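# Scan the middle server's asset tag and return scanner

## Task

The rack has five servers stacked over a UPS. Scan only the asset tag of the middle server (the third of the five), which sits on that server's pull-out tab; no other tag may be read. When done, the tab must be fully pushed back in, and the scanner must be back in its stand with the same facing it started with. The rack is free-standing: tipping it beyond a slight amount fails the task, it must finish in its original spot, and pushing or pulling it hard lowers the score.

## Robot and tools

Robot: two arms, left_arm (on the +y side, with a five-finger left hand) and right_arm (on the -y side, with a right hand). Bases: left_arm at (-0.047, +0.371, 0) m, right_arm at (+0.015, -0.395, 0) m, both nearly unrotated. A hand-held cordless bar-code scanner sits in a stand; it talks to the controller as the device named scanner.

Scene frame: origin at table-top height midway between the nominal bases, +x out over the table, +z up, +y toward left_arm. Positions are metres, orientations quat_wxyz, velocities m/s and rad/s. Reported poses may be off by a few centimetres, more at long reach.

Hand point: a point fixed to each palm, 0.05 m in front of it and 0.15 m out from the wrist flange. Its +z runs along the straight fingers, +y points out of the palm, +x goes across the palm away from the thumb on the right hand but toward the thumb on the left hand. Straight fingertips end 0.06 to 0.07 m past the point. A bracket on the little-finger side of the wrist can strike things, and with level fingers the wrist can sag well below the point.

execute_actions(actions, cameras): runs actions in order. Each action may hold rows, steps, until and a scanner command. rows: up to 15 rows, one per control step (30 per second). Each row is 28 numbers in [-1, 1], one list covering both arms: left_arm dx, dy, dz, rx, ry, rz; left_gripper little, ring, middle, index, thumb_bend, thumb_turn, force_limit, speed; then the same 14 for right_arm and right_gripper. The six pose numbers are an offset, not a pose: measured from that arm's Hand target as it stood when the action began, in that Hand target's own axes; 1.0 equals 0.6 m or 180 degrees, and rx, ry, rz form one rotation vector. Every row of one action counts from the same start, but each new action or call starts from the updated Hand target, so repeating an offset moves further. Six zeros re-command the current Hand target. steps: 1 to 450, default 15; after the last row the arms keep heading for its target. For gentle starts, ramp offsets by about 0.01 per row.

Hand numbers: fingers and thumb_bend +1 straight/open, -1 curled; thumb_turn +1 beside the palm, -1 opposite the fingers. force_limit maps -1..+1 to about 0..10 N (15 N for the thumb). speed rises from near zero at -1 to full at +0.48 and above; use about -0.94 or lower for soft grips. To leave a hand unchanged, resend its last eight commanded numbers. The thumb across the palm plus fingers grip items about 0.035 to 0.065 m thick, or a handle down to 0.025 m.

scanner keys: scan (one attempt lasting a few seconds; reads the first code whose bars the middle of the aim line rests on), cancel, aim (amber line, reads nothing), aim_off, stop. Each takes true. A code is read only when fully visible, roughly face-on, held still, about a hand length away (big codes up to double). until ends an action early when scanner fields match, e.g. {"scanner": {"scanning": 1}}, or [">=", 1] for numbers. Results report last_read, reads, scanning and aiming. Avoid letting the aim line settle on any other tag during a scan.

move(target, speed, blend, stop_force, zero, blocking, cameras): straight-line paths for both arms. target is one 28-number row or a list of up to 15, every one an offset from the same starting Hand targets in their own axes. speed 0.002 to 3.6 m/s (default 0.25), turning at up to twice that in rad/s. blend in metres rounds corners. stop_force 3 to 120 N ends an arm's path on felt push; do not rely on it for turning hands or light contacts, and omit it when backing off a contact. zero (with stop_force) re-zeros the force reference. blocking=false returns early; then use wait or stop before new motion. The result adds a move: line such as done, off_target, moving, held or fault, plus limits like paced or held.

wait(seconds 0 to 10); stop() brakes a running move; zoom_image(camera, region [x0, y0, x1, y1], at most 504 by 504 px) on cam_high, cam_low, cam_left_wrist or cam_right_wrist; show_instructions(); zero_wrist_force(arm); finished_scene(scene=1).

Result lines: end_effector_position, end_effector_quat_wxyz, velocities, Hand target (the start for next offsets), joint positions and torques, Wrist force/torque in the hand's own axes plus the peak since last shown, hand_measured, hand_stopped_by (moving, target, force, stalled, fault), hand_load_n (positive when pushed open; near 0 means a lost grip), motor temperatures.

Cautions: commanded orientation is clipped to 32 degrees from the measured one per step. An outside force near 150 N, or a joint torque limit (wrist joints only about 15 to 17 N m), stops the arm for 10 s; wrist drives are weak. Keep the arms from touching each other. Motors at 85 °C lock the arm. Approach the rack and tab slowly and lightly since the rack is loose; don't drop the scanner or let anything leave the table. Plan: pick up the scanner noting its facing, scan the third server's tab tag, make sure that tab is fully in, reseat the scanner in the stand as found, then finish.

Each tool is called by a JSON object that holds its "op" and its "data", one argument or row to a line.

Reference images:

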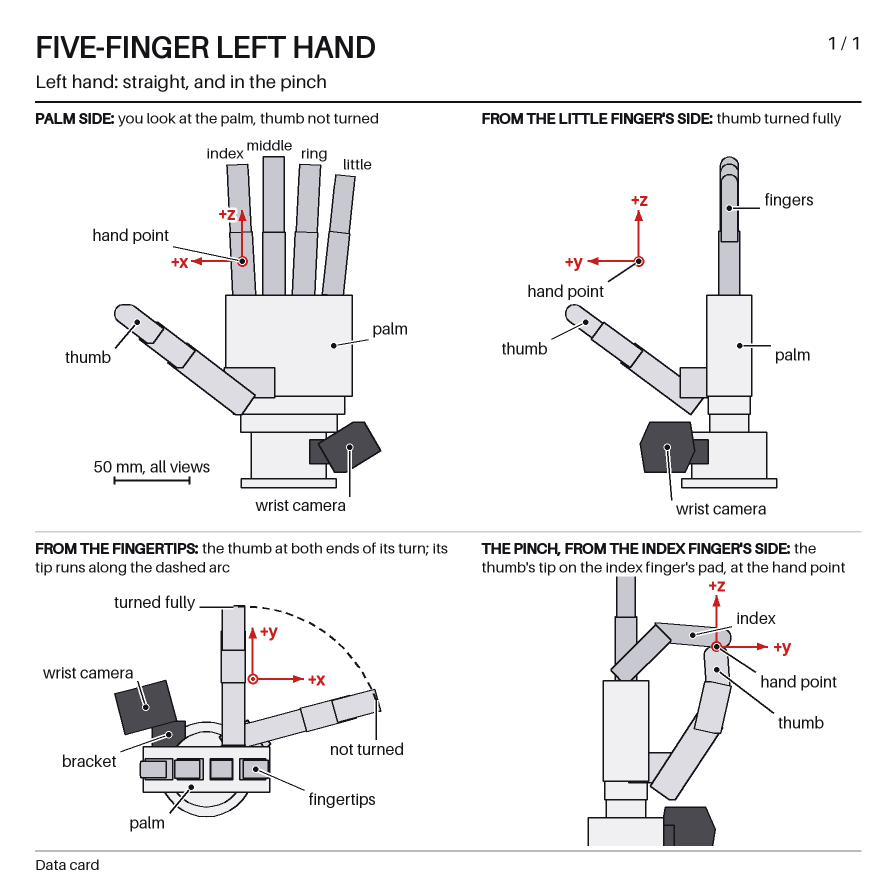

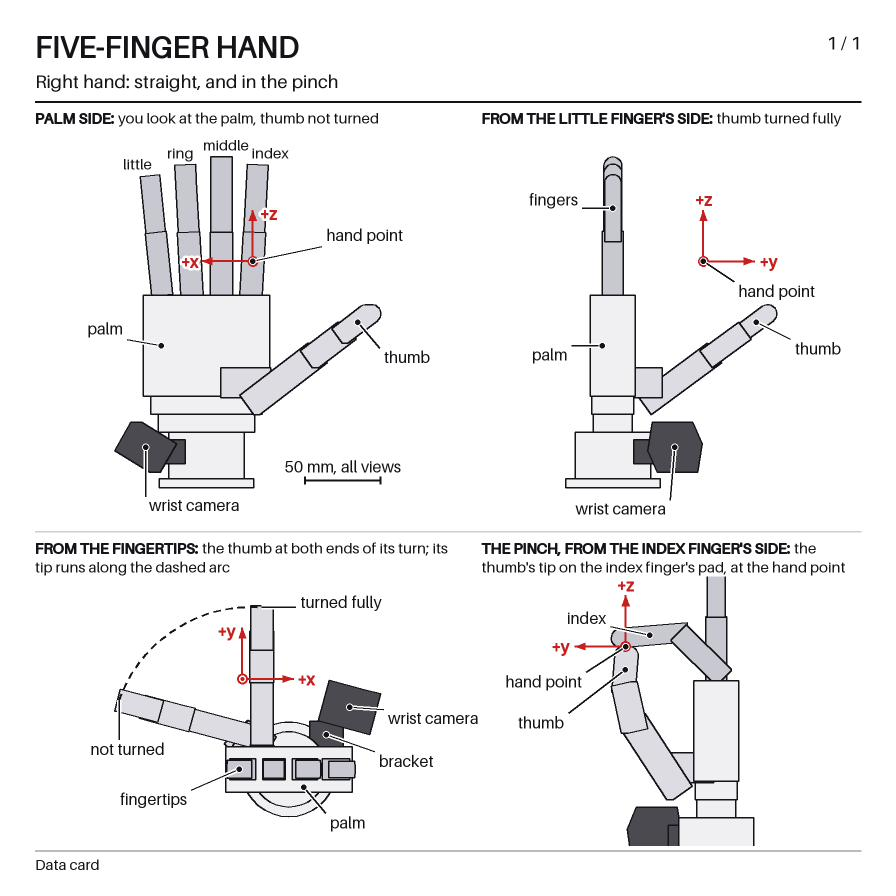

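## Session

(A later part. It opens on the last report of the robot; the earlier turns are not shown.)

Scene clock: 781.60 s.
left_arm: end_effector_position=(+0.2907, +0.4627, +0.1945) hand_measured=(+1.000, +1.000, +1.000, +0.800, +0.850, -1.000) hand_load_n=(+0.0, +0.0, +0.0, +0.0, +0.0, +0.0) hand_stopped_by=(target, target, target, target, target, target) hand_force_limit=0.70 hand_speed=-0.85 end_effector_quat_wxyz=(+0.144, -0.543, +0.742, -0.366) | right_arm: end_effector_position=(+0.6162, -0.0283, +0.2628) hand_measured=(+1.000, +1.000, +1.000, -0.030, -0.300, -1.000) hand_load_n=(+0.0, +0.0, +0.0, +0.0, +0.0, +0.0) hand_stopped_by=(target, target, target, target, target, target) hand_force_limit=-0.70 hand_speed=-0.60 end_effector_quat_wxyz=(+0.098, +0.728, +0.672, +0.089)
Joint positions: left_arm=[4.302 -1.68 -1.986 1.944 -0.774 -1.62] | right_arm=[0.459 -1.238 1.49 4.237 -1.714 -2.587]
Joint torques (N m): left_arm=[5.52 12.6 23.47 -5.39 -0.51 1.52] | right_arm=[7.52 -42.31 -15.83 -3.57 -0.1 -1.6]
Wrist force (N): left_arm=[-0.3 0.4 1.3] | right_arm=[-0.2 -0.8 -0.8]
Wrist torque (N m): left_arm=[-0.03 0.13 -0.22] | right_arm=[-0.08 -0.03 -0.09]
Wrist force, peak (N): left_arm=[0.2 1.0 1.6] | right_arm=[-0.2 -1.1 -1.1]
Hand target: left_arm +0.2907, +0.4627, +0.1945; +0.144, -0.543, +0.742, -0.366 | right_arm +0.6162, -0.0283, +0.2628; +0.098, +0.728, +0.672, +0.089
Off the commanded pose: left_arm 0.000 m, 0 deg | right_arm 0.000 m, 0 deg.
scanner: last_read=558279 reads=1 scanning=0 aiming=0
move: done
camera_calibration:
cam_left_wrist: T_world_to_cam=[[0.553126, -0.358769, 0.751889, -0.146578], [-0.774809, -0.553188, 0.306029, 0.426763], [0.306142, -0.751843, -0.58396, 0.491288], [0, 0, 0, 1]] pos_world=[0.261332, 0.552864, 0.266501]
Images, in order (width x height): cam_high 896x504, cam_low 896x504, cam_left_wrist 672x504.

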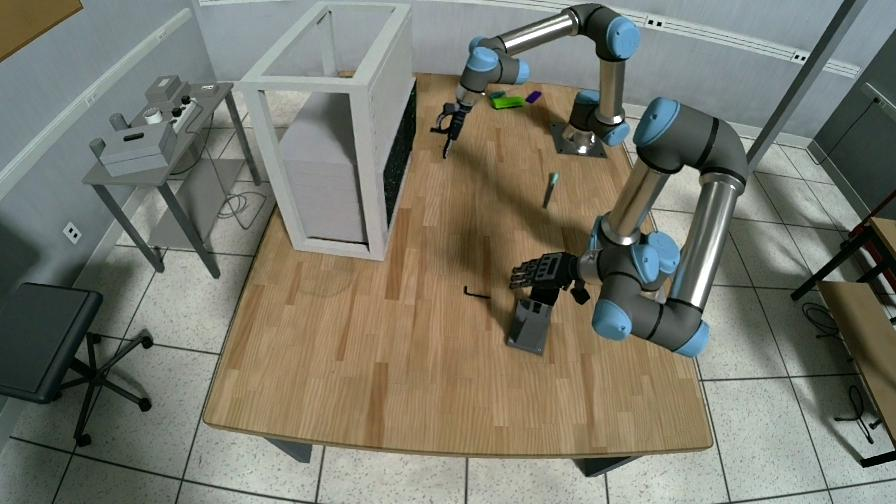

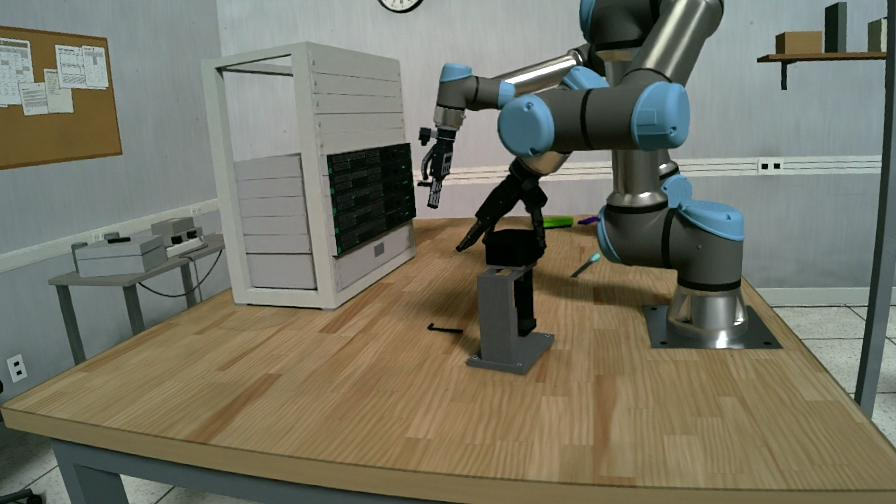

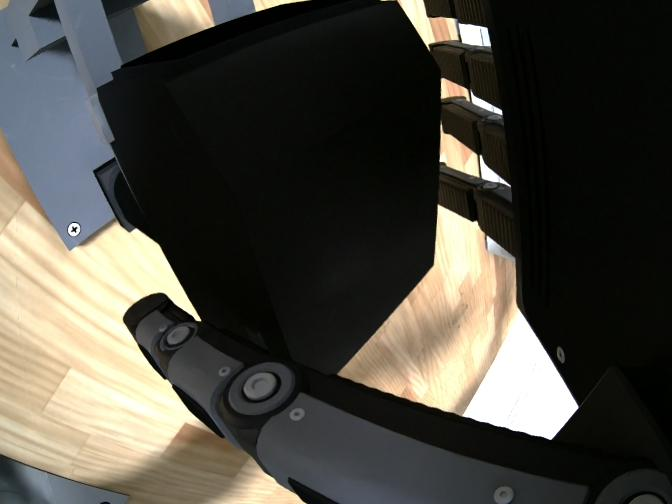

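{"op": "execute_actions", "data": {
  "actions": [
    {"rows": [[0,0,0,0,0,0, 0.45,0.45,0.45,0.45, 0.68, -1, 0.3, -0.75, 0,0,0,0,0,0, 1,1,1,-0.03,-0.3,-1,-0.7,-0.6]], "steps": 32},
    {"rows": [[0,0,0,0,0,0, -0.3,-0.3,-0.3,-0.3, -0.4, -1, 0.3, -0.94, 0,0,0,0,0,0, 1,1,1,-0.03,-0.3,-1,-0.7,-0.6]], "steps": 75}
  ],
  "cameras": ["cam_low","cam_left_wrist"]
}}

{"op": "zoom_image", "data": {
  "camera": "cam_low",
  "region": [470, 190, 570, 330]
}}

Scene clock: 787.33 s.
left_arm: end_effector_position=(+0.2907, +0.4627, +0.1945) hand_measured=(+0.210, +0.278, +0.324, +0.346, +0.628, -1.000) hand_load_n=(+7.0, +4.0, +2.5, +3.0, +14.5, +6.5) hand_stopped_by=(force, force, force, force, force, target) hand_force_limit=0.30 hand_speed=-0.94 end_effector_quat_wxyz=(+0.144, -0.543, +0.742, -0.366) | right_arm: end_effector_position=(+0.6162, -0.0283, +0.2628) hand_measured=(+1.000, +1.000, +1.000, -0.030, -0.300, -1.000) hand_load_n=(+0.0, +0.0, +0.0, +0.0, +0.0, +0.0) hand_stopped_by=(target, target, target, target, target, target) hand_force_limit=-0.70 hand_speed=-0.60 end_effector_quat_wxyz=(+0.098, +0.728, +0.672, +0.089)
Joint positions: left_arm=[4.302 -1.68 -1.986 1.944 -0.774 -1.62] | right_arm=[0.459 -1.238 1.49 4.237 -1.714 -2.587]
Joint torques (N m): left_arm=[4.03 14.26 13.08 0.14 1.85 1.02] | right_arm=[7.17 -42.58 -15.38 -3.53 0.04 -1.46]
Wrist force (N): left_arm=[-0.6 0.4 0.9] | right_arm=[-0.3 -0.7 -0.9]
Wrist torque (N m): left_arm=[-0.07 0.15 -0.24] | right_arm=[-0.05 -0.02 -0.08]
Wrist force, peak (N): left_arm=[-0.8 2.1 2.5] | right_arm=[-0.1 -1.0 -1.2]
Hand target: left_arm +0.2907, +0.4627, +0.1945; +0.144, -0.543, +0.742, -0.366 | right_arm +0.6162, -0.0283, +0.2628; +0.098, +0.728, +0.672, +0.089
Off the commanded pose: left_arm 0.000 m, 0 deg | right_arm 0.000 m, 0 deg.
scanner: last_read=558279 reads=1 scanning=0 aiming=0
camera_calibration:
cam_left_wrist: T_world_to_cam=[[0.553126, -0.358769, 0.751889, -0.146578], [-0.774809, -0.553188, 0.306029, 0.426763], [0.306142, -0.751843, -0.58396, 0.491288], [0, 0, 0, 1]] pos_world=[0.261332, 0.552864, 0.266501]
Images, in order (width x height): cam_low 896x504, cam_left_wrist 672x504.

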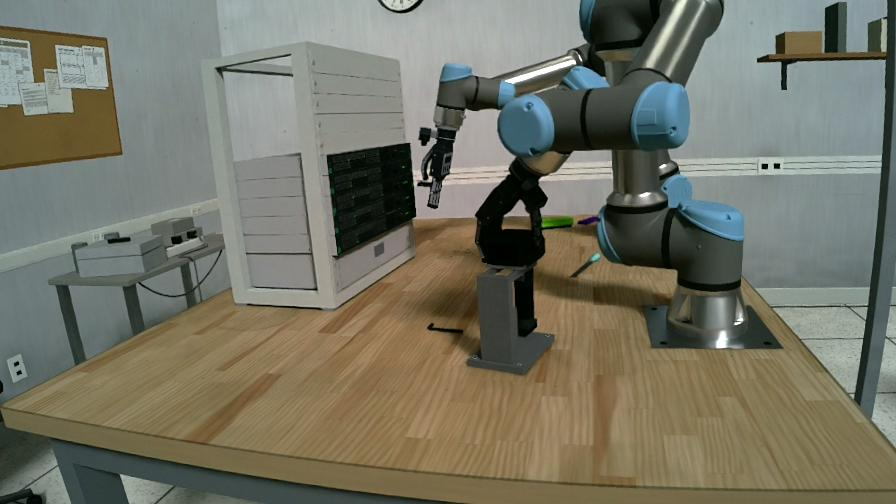

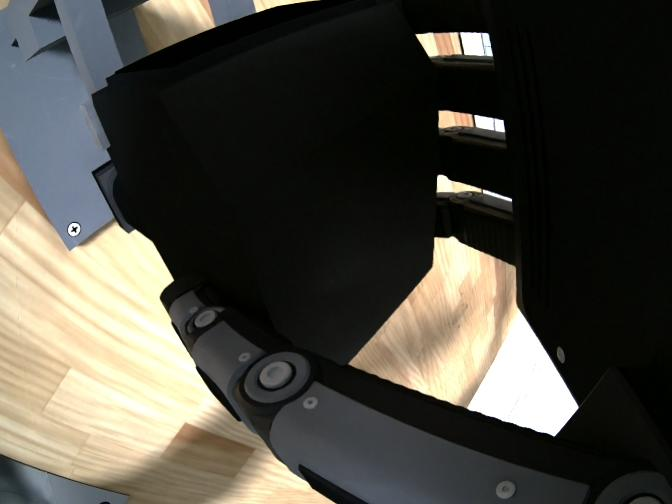

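Scaled by 3.600 from the camera's 896x504 image, which has a finer 1280x720 frame.

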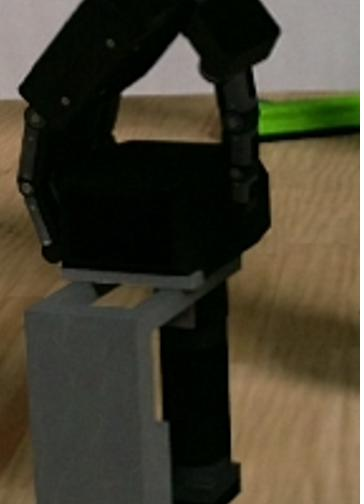

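{"op": "move", "data": {
  "target": [
    [0.00092, -0.0035, -0.00345, 0,0,0, -0.3,-0.3,-0.3,-0.3, -0.4, -1, 0.3, -0.94, 0,0,0,0,0,0, 1,1,1,-0.03,-0.3,-1,-0.7,-0.6],
    [-0.02881, -0.00852, -0.00628, 0,0,0, -0.3,-0.3,-0.3,-0.3, -0.4, -1, 0.3, -0.94, 0,0,0,0,0,0, 1,1,1,-0.03,-0.3,-1,-0.7,-0.6]
  ],
  "speed": 0.02,
  "stop_force": 6,
  "cameras": ["cam_high","cam_low","cam_left_wrist"]
}}

{"op": "zoom_image", "data": {
  "camera": "cam_low",
  "region": [470, 190, 570, 330]
}}

{"op": "zoom_image", "data": {
  "camera": "cam_high",
  "region": [500, 230, 600, 360]
}}

Scene clock: 791.40 s.
left_arm: end_effector_position=(+0.2984, +0.4791, +0.1975) hand_measured=(+0.210, +0.278, +0.324, +0.346, +0.628, -1.000) hand_load_n=(+6.5, +4.0, +2.5, +2.5, +14.5, +6.5) hand_stopped_by=(force, force, force, force, force, target) hand_force_limit=0.30 hand_speed=-0.94 end_effector_quat_wxyz=(+0.144, -0.543, +0.742, -0.366) | right_arm: end_effector_position=(+0.6162, -0.0283, +0.2628) hand_measured=(+1.000, +1.000, +1.000, -0.030, -0.300, -1.000) hand_load_n=(+0.0, +0.0, +0.0, +0.0, +0.0, +0.0) hand_stopped_by=(target, target, target, target, target, target) hand_force_limit=-0.70 hand_speed=-0.60 end_effector_quat_wxyz=(+0.098, +0.728, +0.672, +0.089)
Joint positions: left_arm=[4.301 -1.716 -1.934 1.93 -0.774 -1.621] | right_arm=[0.459 -1.238 1.49 4.237 -1.714 -2.587]
Joint torques (N m): left_arm=[-5.82 14.02 23.64 -5.96 2.19 -1.87] | right_arm=[6.97 -42.77 -15.85 -3.46 -0.13 -1.62]
Wrist force (N): left_arm=[-0.2 2.8 2.8] | right_arm=[-0.4 -0.8 -1.0]
Wrist torque (N m): left_arm=[0.13 0.08 -0.27] | right_arm=[-0.07 -0.01 -0.09]
Wrist force, peak (N): left_arm=[-0.6 2.9 2.9] | right_arm=[-0.3 -1.2 -1.0]
Hand target: left_arm +0.2984, +0.4791, +0.1975; +0.144, -0.543, +0.742, -0.366 | right_arm +0.6162, -0.0283, +0.2628; +0.098, +0.728, +0.672, +0.089
Off the commanded pose: left_arm 0.000 m, 0 deg | right_arm 0.000 m, 0 deg.
scanner: last_read=558279 reads=1 scanning=0 aiming=0
move: done
camera_calibration:
cam_left_wrist: T_world_to_cam=[[0.553126, -0.358769, 0.751889, -0.147154], [-0.774809, -0.553188, 0.306029, 0.440806], [0.306142, -0.751843, -0.58396, 0.503043], [0, 0, 0, 1]] pos_world=[0.268932, 0.569264, 0.269501]
Images, in order (width x height): cam_high 896x504, cam_low 896x504, cam_left_wrist 672x504.

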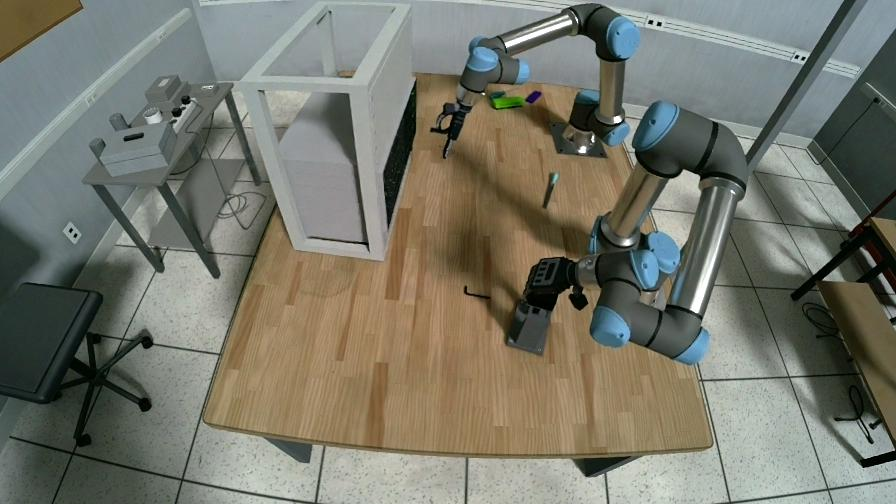

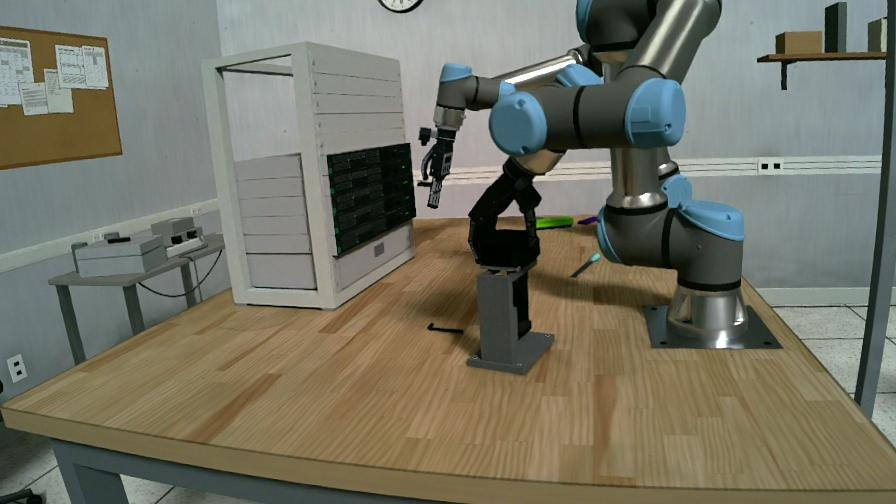

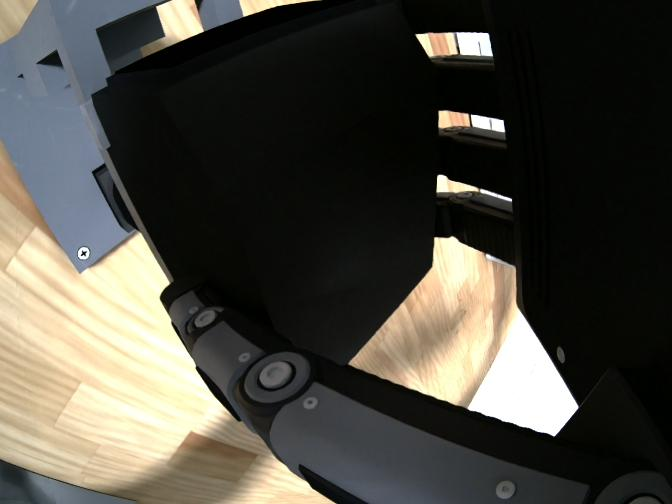

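Scaled by 3.600 from the camera's 896x504 image, which has a finer 1280x720 frame.

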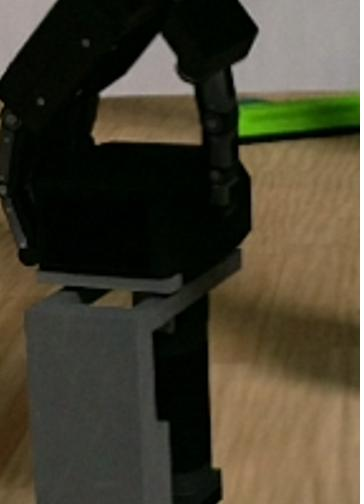

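Scaled by 3.877 from the camera's 896x504 image, which has a finer 1280x720 frame.

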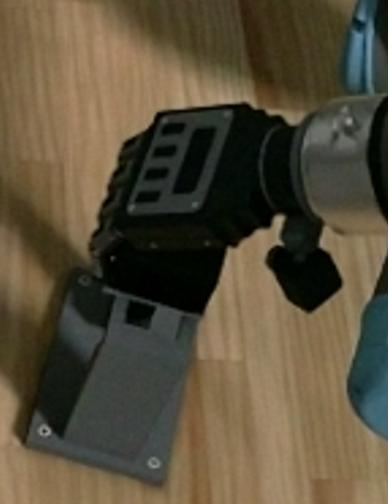

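{"op": "move", "data": {
  "target": [-0.00184, 0.007, 0.0069, 0,0,0, -0.3,-0.3,-0.3,-0.3, -0.4, -1, 0.3, -0.94, 0,0,0,0,0,0, 1,1,1,-0.03,-0.3,-1,-0.7,-0.6],
  "speed": 0.005,
  "stop_force": 3,
  "cameras": ["cam_low"]
}}

{"op": "zoom_image", "data": {
  "camera": "cam_low",
  "region": [470, 190, 570, 330]
}}

Scene clock: 794.73 s.
left_arm: end_effector_position=(+0.2984, +0.4791, +0.1946) hand_measured=(+0.210, +0.278, +0.324, +0.346, +0.628, -1.000) hand_load_n=(+7.0, +4.0, +2.5, +3.0, +14.5, +6.5) hand_stopped_by=(force, force, force, force, force, target) hand_force_limit=0.30 hand_speed=-0.94 end_effector_quat_wxyz=(+0.144, -0.543, +0.742, -0.366) | right_arm: end_effector_position=(+0.6162, -0.0283, +0.2628) hand_measured=(+1.000, +1.000, +1.000, -0.030, -0.300, -1.000) hand_load_n=(+0.0, +0.0, +0.5, +0.0, +0.0, +0.0) hand_stopped_by=(target, target, target, target, target, target) hand_force_limit=-0.70 hand_speed=-0.60 end_effector_quat_wxyz=(+0.098, +0.728, +0.672, +0.089)
Joint positions: left_arm=[4.301 -1.72 -1.938 1.938 -0.774 -1.621] | right_arm=[0.459 -1.238 1.49 4.237 -1.714 -2.587]
Joint torques (N m): left_arm=[-4.1 26.02 23.39 -5.26 0.14 -0.6] | right_arm=[7.27 -42.76 -15.9 -3.46 0.01 -1.7]
Wrist force (N): left_arm=[0.5 0.6 0.3] | right_arm=[-0.4 -0.8 -0.9]
Wrist torque (N m): left_arm=[-0.06 0.14 -0.30] | right_arm=[-0.07 0.00 -0.10]
Wrist force, peak (N): left_arm=[-0.2 2.9 2.9] | right_arm=[-0.3 -1.1 -1.1]
Hand target: left_arm +0.2984, +0.4791, +0.1946; +0.144, -0.543, +0.742, -0.366 (not the last commanded pose) | right_arm +0.6162, -0.0283, +0.2628; +0.098, +0.728, +0.672, +0.089
Off the commanded pose: left_arm 0.003 m, 0 deg | right_arm 0.000 m, 0 deg.
scanner: last_read=558279 reads=1 scanning=0 aiming=0
move: contact (left_arm)
Images, in order (width x height): cam_low 896x504.

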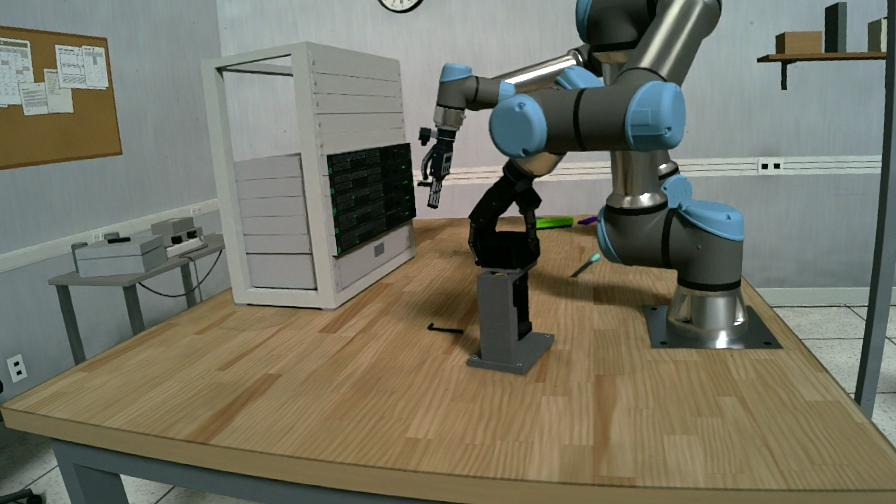

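Scaled by 3.600 from the camera's 896x504 image, which has a finer 1280x720 frame.

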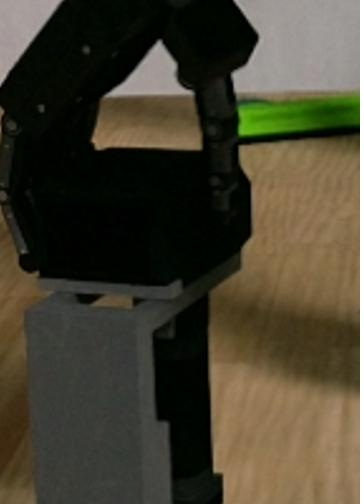

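{"op": "execute_actions", "data": {
  "actions": [
    {"rows": [[0,0,0,0,0,0, 0.3,0.36,0.4,0.42, 0.665, -1, 0.3, -0.92, 0,0,0,0,0,0, 1,1,1,-0.03,-0.3,-1,-0.7,-0.6]], "steps": 24},
    {"rows": [[0,0,0,0,0,0, 0.8,0.8,0.8,0.8, 0.9, -1, 0.3, -0.8, 0,0,0,0,0,0, 1,1,1,-0.03,-0.3,-1,-0.7,-0.6]], "steps": 32}
  ],
  "cameras": ["cam_low"]
}}

{"op": "zoom_image", "data": {
  "camera": "cam_low",
  "region": [470, 190, 570, 330]
}}

Scene clock: 797.87 s.
left_arm: end_effector_position=(+0.2984, +0.4791, +0.1946) hand_measured=(+0.800, +0.800, +0.800, +0.800, +0.900, -1.000) hand_load_n=(+0.0, +0.0, +0.0, +0.0, +0.0, +0.0) hand_stopped_by=(target, target, target, target, target, target) hand_force_limit=0.30 hand_speed=-0.80 end_effector_quat_wxyz=(+0.144, -0.543, +0.742, -0.366) | right_arm: end_effector_position=(+0.6162, -0.0283, +0.2628) hand_measured=(+1.000, +1.000, +1.000, -0.030, -0.300, -1.000) hand_load_n=(+0.0, +0.0, +0.0, +0.0, +0.0, +0.0) hand_stopped_by=(target, target, target, target, target, target) hand_force_limit=-0.70 hand_speed=-0.60 end_effector_quat_wxyz=(+0.098, +0.728, +0.672, +0.089)
Joint positions: left_arm=[4.301 -1.72 -1.938 1.938 -0.774 -1.621] | right_arm=[0.459 -1.238 1.49 4.237 -1.714 -2.587]
Joint torques (N m): left_arm=[-3.41 24.22 21.44 -5.11 0.39 -0.45] | right_arm=[8.05 -42.59 -16.23 -3.39 0.06 -1.54]
Wrist force (N): left_arm=[0.3 0.4 1.3] | right_arm=[-0.2 -0.9 -0.8]
Wrist torque (N m): left_arm=[0.00 0.05 -0.23] | right_arm=[-0.10 -0.04 -0.09]
Wrist force, peak (N): left_arm=[0.1 2.0 1.6] | right_arm=[-0.5 -1.0 -1.1]
Hand target: left_arm +0.2984, +0.4791, +0.1946; +0.144, -0.543, +0.742, -0.366 | right_arm +0.6162, -0.0283, +0.2628; +0.098, +0.728, +0.672, +0.089
Off the commanded pose: left_arm 0.000 m, 0 deg | right_arm 0.000 m, 0 deg.
scanner: last_read=558279 reads=1 scanning=0 aiming=0
Images, in order (width x height): cam_low 896x504.

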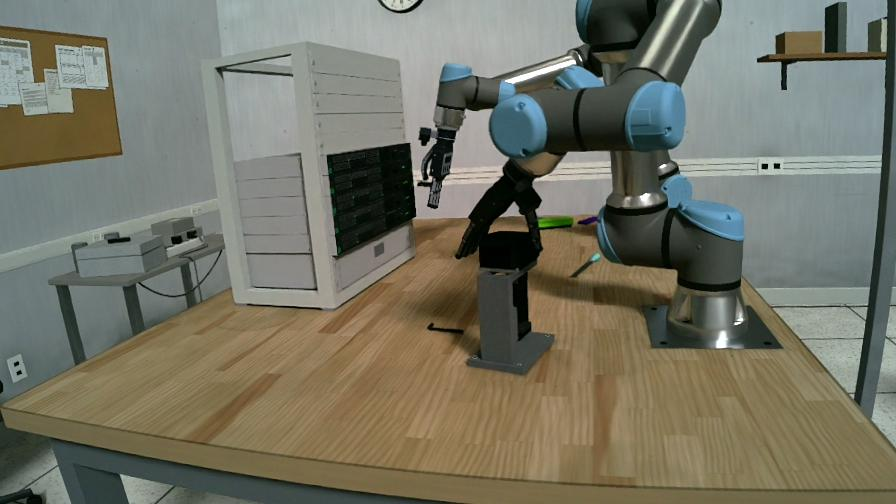

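Scaled by 3.600 from the camera's 896x504 image, which has a finer 1280x720 frame.

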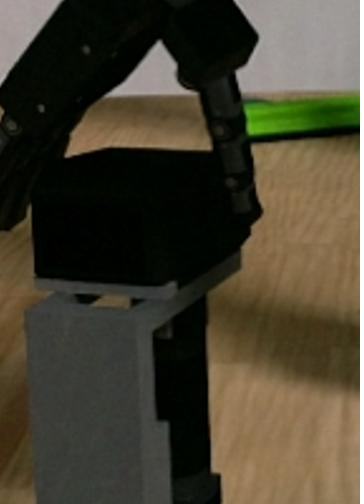

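{"op": "execute_actions", "data": {
  "actions": [
    {"rows": [[0,0,0,0,0,0, 1,1,1,1, 1, -1, 0.3, -0.7, 0,0,0,0,0,0, 1,1,1,-0.03,-0.3,-1,-0.7,-0.6]], "steps": 20}
  ]
}}

{"op": "move", "data": {
  "target": [0.03367, -0.1283, -0.12665, 0,0,0, 1,1,1,1,1, -1, 0.3, -0.7, 0,0,0,0,0,0, 1,1,1,-0.03,-0.3,-1,-0.7,-0.6],
  "speed": 0.06,
  "stop_force": 5,
  "cameras": ["cam_high","cam_low","cam_left_wrist"]
}}

{"op": "zoom_image", "data": {
  "camera": "cam_low",
  "region": [460, 210, 570, 380]
}}

{"op": "zoom_image", "data": {
  "camera": "cam_high",
  "region": [500, 230, 600, 360]
}}

Scene clock: 800.40 s.
left_arm: end_effector_position=(+0.2984, +0.4791, +0.1946) hand_measured=(+1.000, +1.000, +1.000, +1.000, +1.000, -1.000) hand_load_n=(+0.0, +0.0, +0.0, +0.0, +0.0, +0.0) hand_stopped_by=(target, target, target, target, target, target) hand_force_limit=0.30 hand_speed=-0.70 end_effector_quat_wxyz=(+0.144, -0.543, +0.742, -0.366) | right_arm: end_effector_position=(+0.6162, -0.0283, +0.2628) hand_measured=(+1.000, +1.000, +1.000, -0.030, -0.300, -1.000) hand_load_n=(+0.0, +0.0, +0.0, +0.0, +0.0, +0.0) hand_stopped_by=(target, target, target, target, target, target) hand_force_limit=-0.70 hand_speed=-0.60 end_effector_quat_wxyz=(+0.098, +0.728, +0.672, +0.089)
Joint positions: left_arm=[4.301 -1.72 -1.938 1.938 -0.774 -1.621] | right_arm=[0.459 -1.238 1.49 4.237 -1.714 -2.587]
Joint torques (N m): left_arm=[-4.09 21.77 19.99 -4.97 0.2 -0.47] | right_arm=[7.95 -42.71 -17.15 -3.42 0.15 -1.56]
Wrist force (N): left_arm=[0.3 0.5 1.3] | right_arm=[-0.3 -0.7 -0.8]
Wrist torque (N m): left_arm=[0.00 0.06 -0.23] | right_arm=[-0.07 -0.03 -0.09]
Wrist force, peak (N): left_arm=[0.2 1.1 1.5] | right_arm=[-0.3 -1.1 -1.0]
Hand target: left_arm +0.2984, +0.4791, +0.1946; +0.144, -0.543, +0.742, -0.366 | right_arm +0.6162, -0.0283, +0.2628; +0.098, +0.728, +0.672, +0.089
Off the commanded pose: left_arm 0.000 m, 0 deg | right_arm 0.000 m, 0 deg.
scanner: last_read=558279 reads=1 scanning=0 aiming=0

Scene clock: 803.23 s.
left_arm: end_effector_position=(+0.2985, +0.4792, +0.3046) hand_measured=(+1.000, +1.000, +1.000, +1.000, +1.000, -1.000) hand_load_n=(+0.0, +0.0, +0.0, +0.0, +0.0, +0.0) hand_stopped_by=(target, target, target, target, target, target) hand_force_limit=0.30 hand_speed=-0.70 end_effector_quat_wxyz=(+0.144, -0.543, +0.742, -0.366) | right_arm: end_effector_position=(+0.6162, -0.0283, +0.2628) hand_measured=(+1.000, +1.000, +1.000, -0.030, -0.300, -1.000) hand_load_n=(+0.0, +0.0, +0.0, +0.0, +0.0, +0.0) hand_stopped_by=(target, target, target, target, target, target) hand_force_limit=-0.70 hand_speed=-0.60 end_effector_quat_wxyz=(+0.098, +0.728, +0.672, +0.089)
Joint positions: left_arm=[4.301 -1.622 -1.745 1.647 -0.774 -1.621] | right_arm=[0.459 -1.238 1.49 4.237 -1.714 -2.587]
Joint torques (N m): left_arm=[5.04 23.95 24.21 -5.74 -0.14 1.48] | right_arm=[7.51 -42.79 -15.99 -3.43 0.24 -1.64]
Wrist force (N): left_arm=[0.3 0.3 1.2] | right_arm=[-0.3 -0.9 -0.8]
Wrist torque (N m): left_arm=[-0.03 0.04 -0.15] | right_arm=[-0.08 -0.02 -0.09]
Wrist force, peak (N): left_arm=[0.2 1.3 1.6] | right_arm=[-0.4 -1.2 -1.0]
Hand target: left_arm +0.2985, +0.4792, +0.3046; +0.144, -0.543, +0.742, -0.366 | right_arm +0.6162, -0.0283, +0.2628; +0.098, +0.728, +0.672, +0.089
Off the commanded pose: left_arm 0.000 m, 0 deg | right_arm 0.000 m, 0 deg.
scanner: last_read=558279 reads=1 scanning=0 aiming=0
move: done
camera_calibration:
cam_left_wrist: T_world_to_cam=[[0.553126, -0.358769, 0.751889, -0.2277], [-0.774809, -0.553188, 0.306029, 0.408163], [0.306142, -0.751843, -0.58396, 0.56563], [0, 0, 0, 1]] pos_world=[0.269032, 0.569364, 0.376601]
Images, in order (width x height): cam_high 896x504, cam_low 896x504, cam_left_wrist 672x504.

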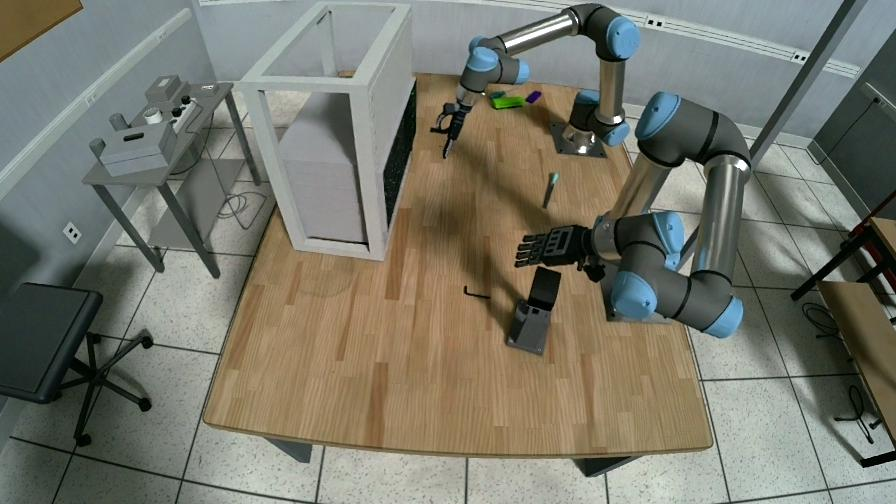

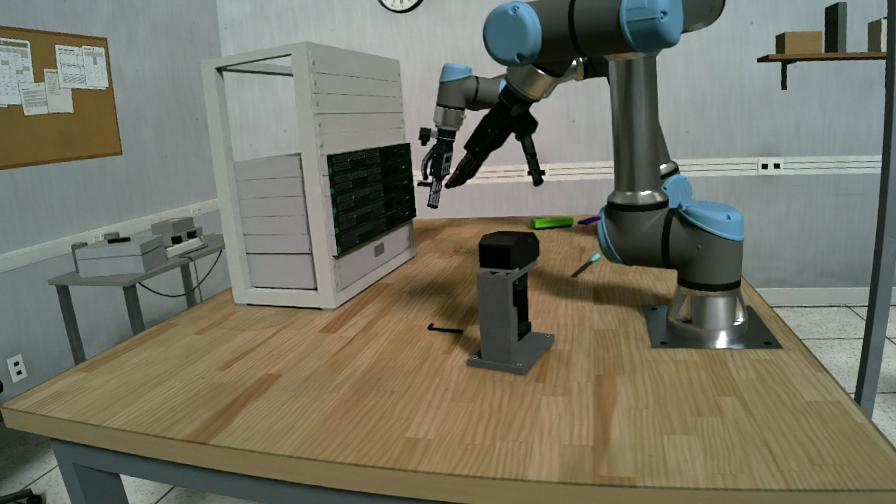

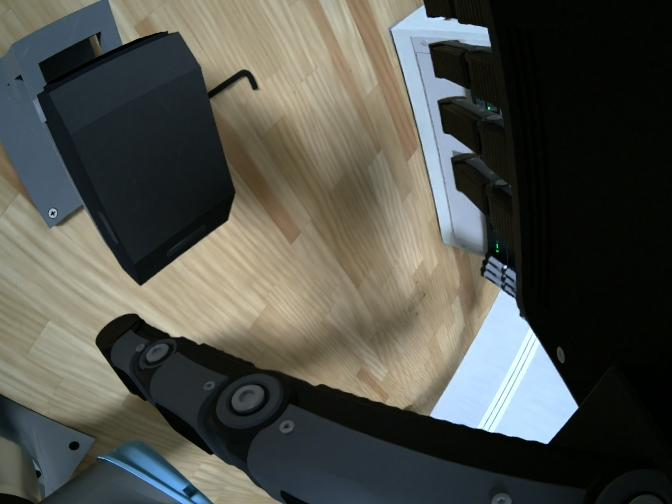

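Scaled by 2.965 from the camera's 896x504 image, which has a finer 1280x720 frame.

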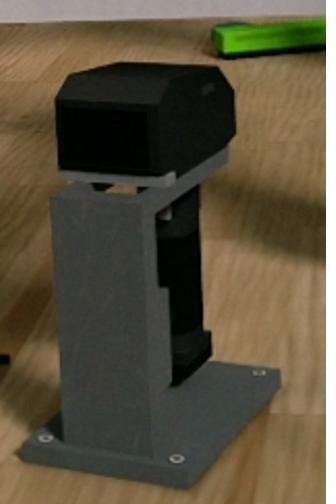

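Scaled by 3.877 from the camera's 896x504 image, which has a finer 1280x720 frame.

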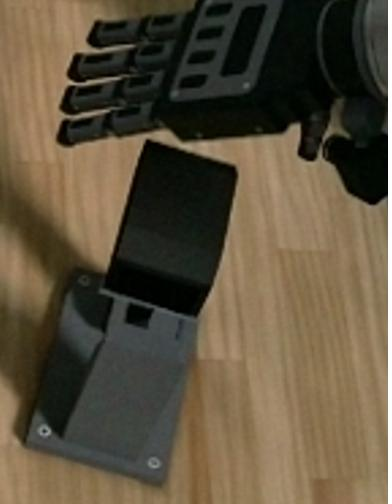

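{"op": "move", "data": {
  "target": [0.12, -0.05, -0.04, 0,0,0, 1,1,1,1,1, -1, 0.3, -0.7, 0,0,0,0,0,0, 1,1,1,-0.03,-0.3,-1,-0.7,-0.6],
  "speed": 0.12,
  "cameras": ["cam_low","cam_high","cam_right_wrist"]
}}

{"op": "zoom_image", "data": {
  "camera": "cam_low",
  "region": [300, 120, 440, 270]
}}

{"op": "zoom_image", "data": {
  "camera": "cam_high",
  "region": [230, 0, 470, 280]
}}

Scene clock: 807.13 s.
left_arm: end_effector_position=(+0.2783, +0.4186, +0.3554) hand_measured=(+1.000, +1.000, +1.000, +1.000, +1.000, -1.000) hand_load_n=(+0.0, +0.0, +0.0, +0.0, +0.0, +0.0) hand_stopped_by=(target, target, target, target, target, target) hand_force_limit=0.30 hand_speed=-0.70 end_effector_quat_wxyz=(+0.144, -0.543, +0.742, -0.366) | right_arm: end_effector_position=(+0.6162, -0.0283, +0.2628) hand_measured=(+1.000, +1.000, +1.000, -0.030, -0.300, -1.000) hand_load_n=(+0.0, +0.0, +0.0, +0.0, +0.0, +0.0) hand_stopped_by=(target, target, target, target, target, target) hand_force_limit=-0.70 hand_speed=-0.60 end_effector_quat_wxyz=(+0.098, +0.728, +0.672, +0.089)
Joint positions: left_arm=[4.275 -1.462 -1.763 1.531 -0.77 -1.658] | right_arm=[0.459 -1.238 1.49 4.237 -1.714 -2.587]
Joint torques (N m): left_arm=[-5.82 18.13 25.83 -5.78 2.71 -1.85] | right_arm=[7.38 -43.19 -16.06 -3.17 0.3 -1.55]
Wrist force (N): left_arm=[0.2 0.2 1.3] | right_arm=[-0.3 -0.7 -0.7]
Wrist torque (N m): left_arm=[-0.01 0.09 0.01] | right_arm=[-0.07 -0.04 -0.09]
Wrist force, peak (N): left_arm=[0.4 1.0 1.4] | right_arm=[-0.3 -1.1 -1.2]
Hand target: left_arm +0.2783, +0.4186, +0.3555; +0.144, -0.543, +0.742, -0.366 | right_arm +0.6162, -0.0283, +0.2628; +0.098, +0.728, +0.672, +0.089
Off the commanded pose: left_arm 0.000 m, 0 deg | right_arm 0.000 m, 0 deg.
scanner: last_read=558279 reads=1 scanning=0 aiming=0
move: done
camera_calibration:
cam_right_wrist: T_world_to_cam=[[0.939804, 0.24037, 0.242881, -0.64018], [0.0571459, -0.811316, 0.581808, -0.212886], [0.336902, -0.532906, -0.776214, 0.0972662], [0, 0, 0, 1]] pos_world=[0.58104, 0.0329956, 0.354846]
Images, in order (width x height): cam_high 896x504, cam_low 896x504, cam_right_wrist 672x504.

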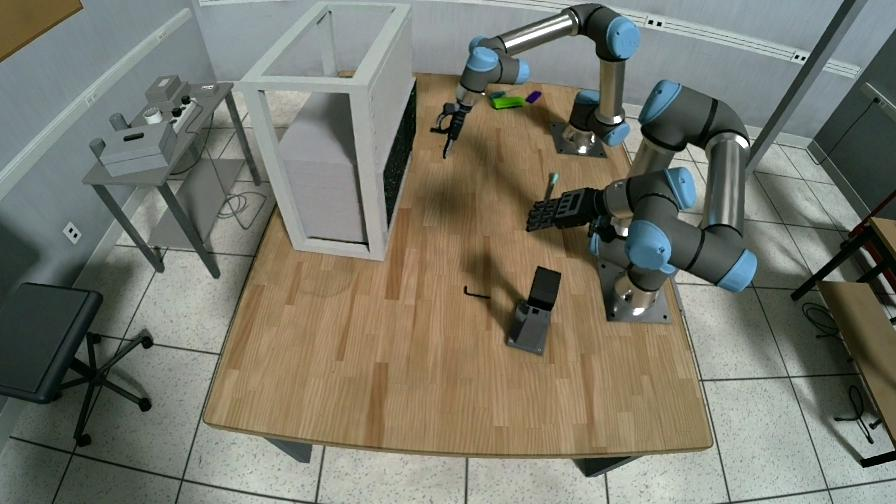

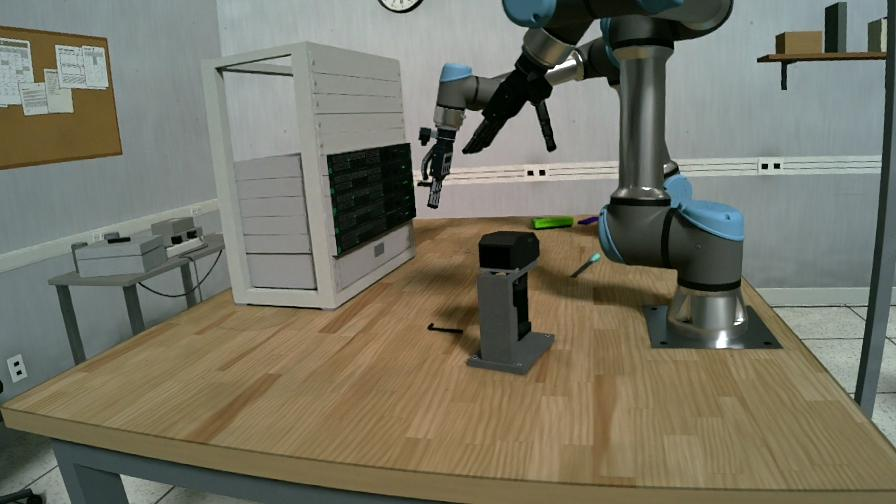

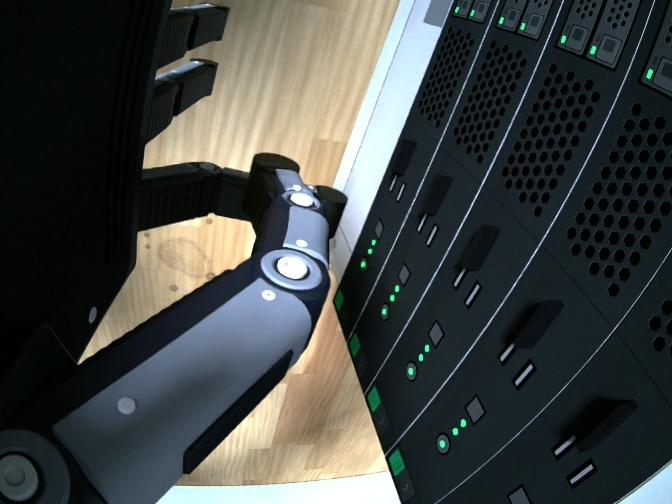

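Scaled by 3.360 from the camera's 896x504 image, which has a finer 1280x720 frame.

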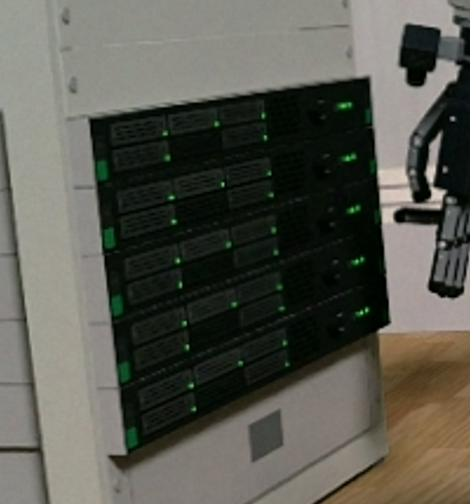

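Scaled by 1.800 from the camera's 896x504 image, which has a finer 1280x720 frame.

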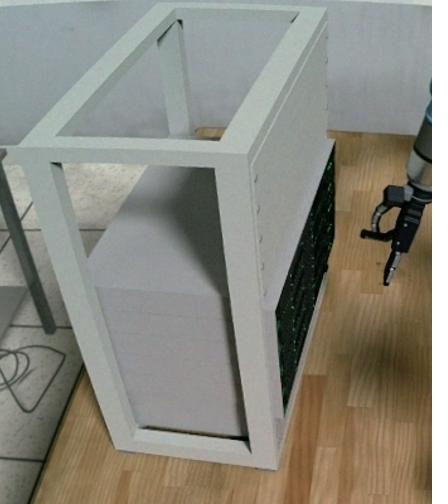

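{"op": "zoom_image", "data": {
  "camera": "cam_right_wrist",
  "region": [340, 120, 660, 500]
}}

Scaled by 1.326 from the camera's 672x504 image, which has a finer 960x720 frame.

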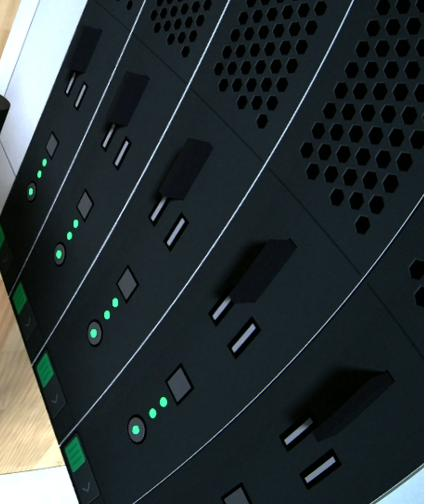

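{"op": "finished_scene", "data": {

}}

The scene is finished: the task was done.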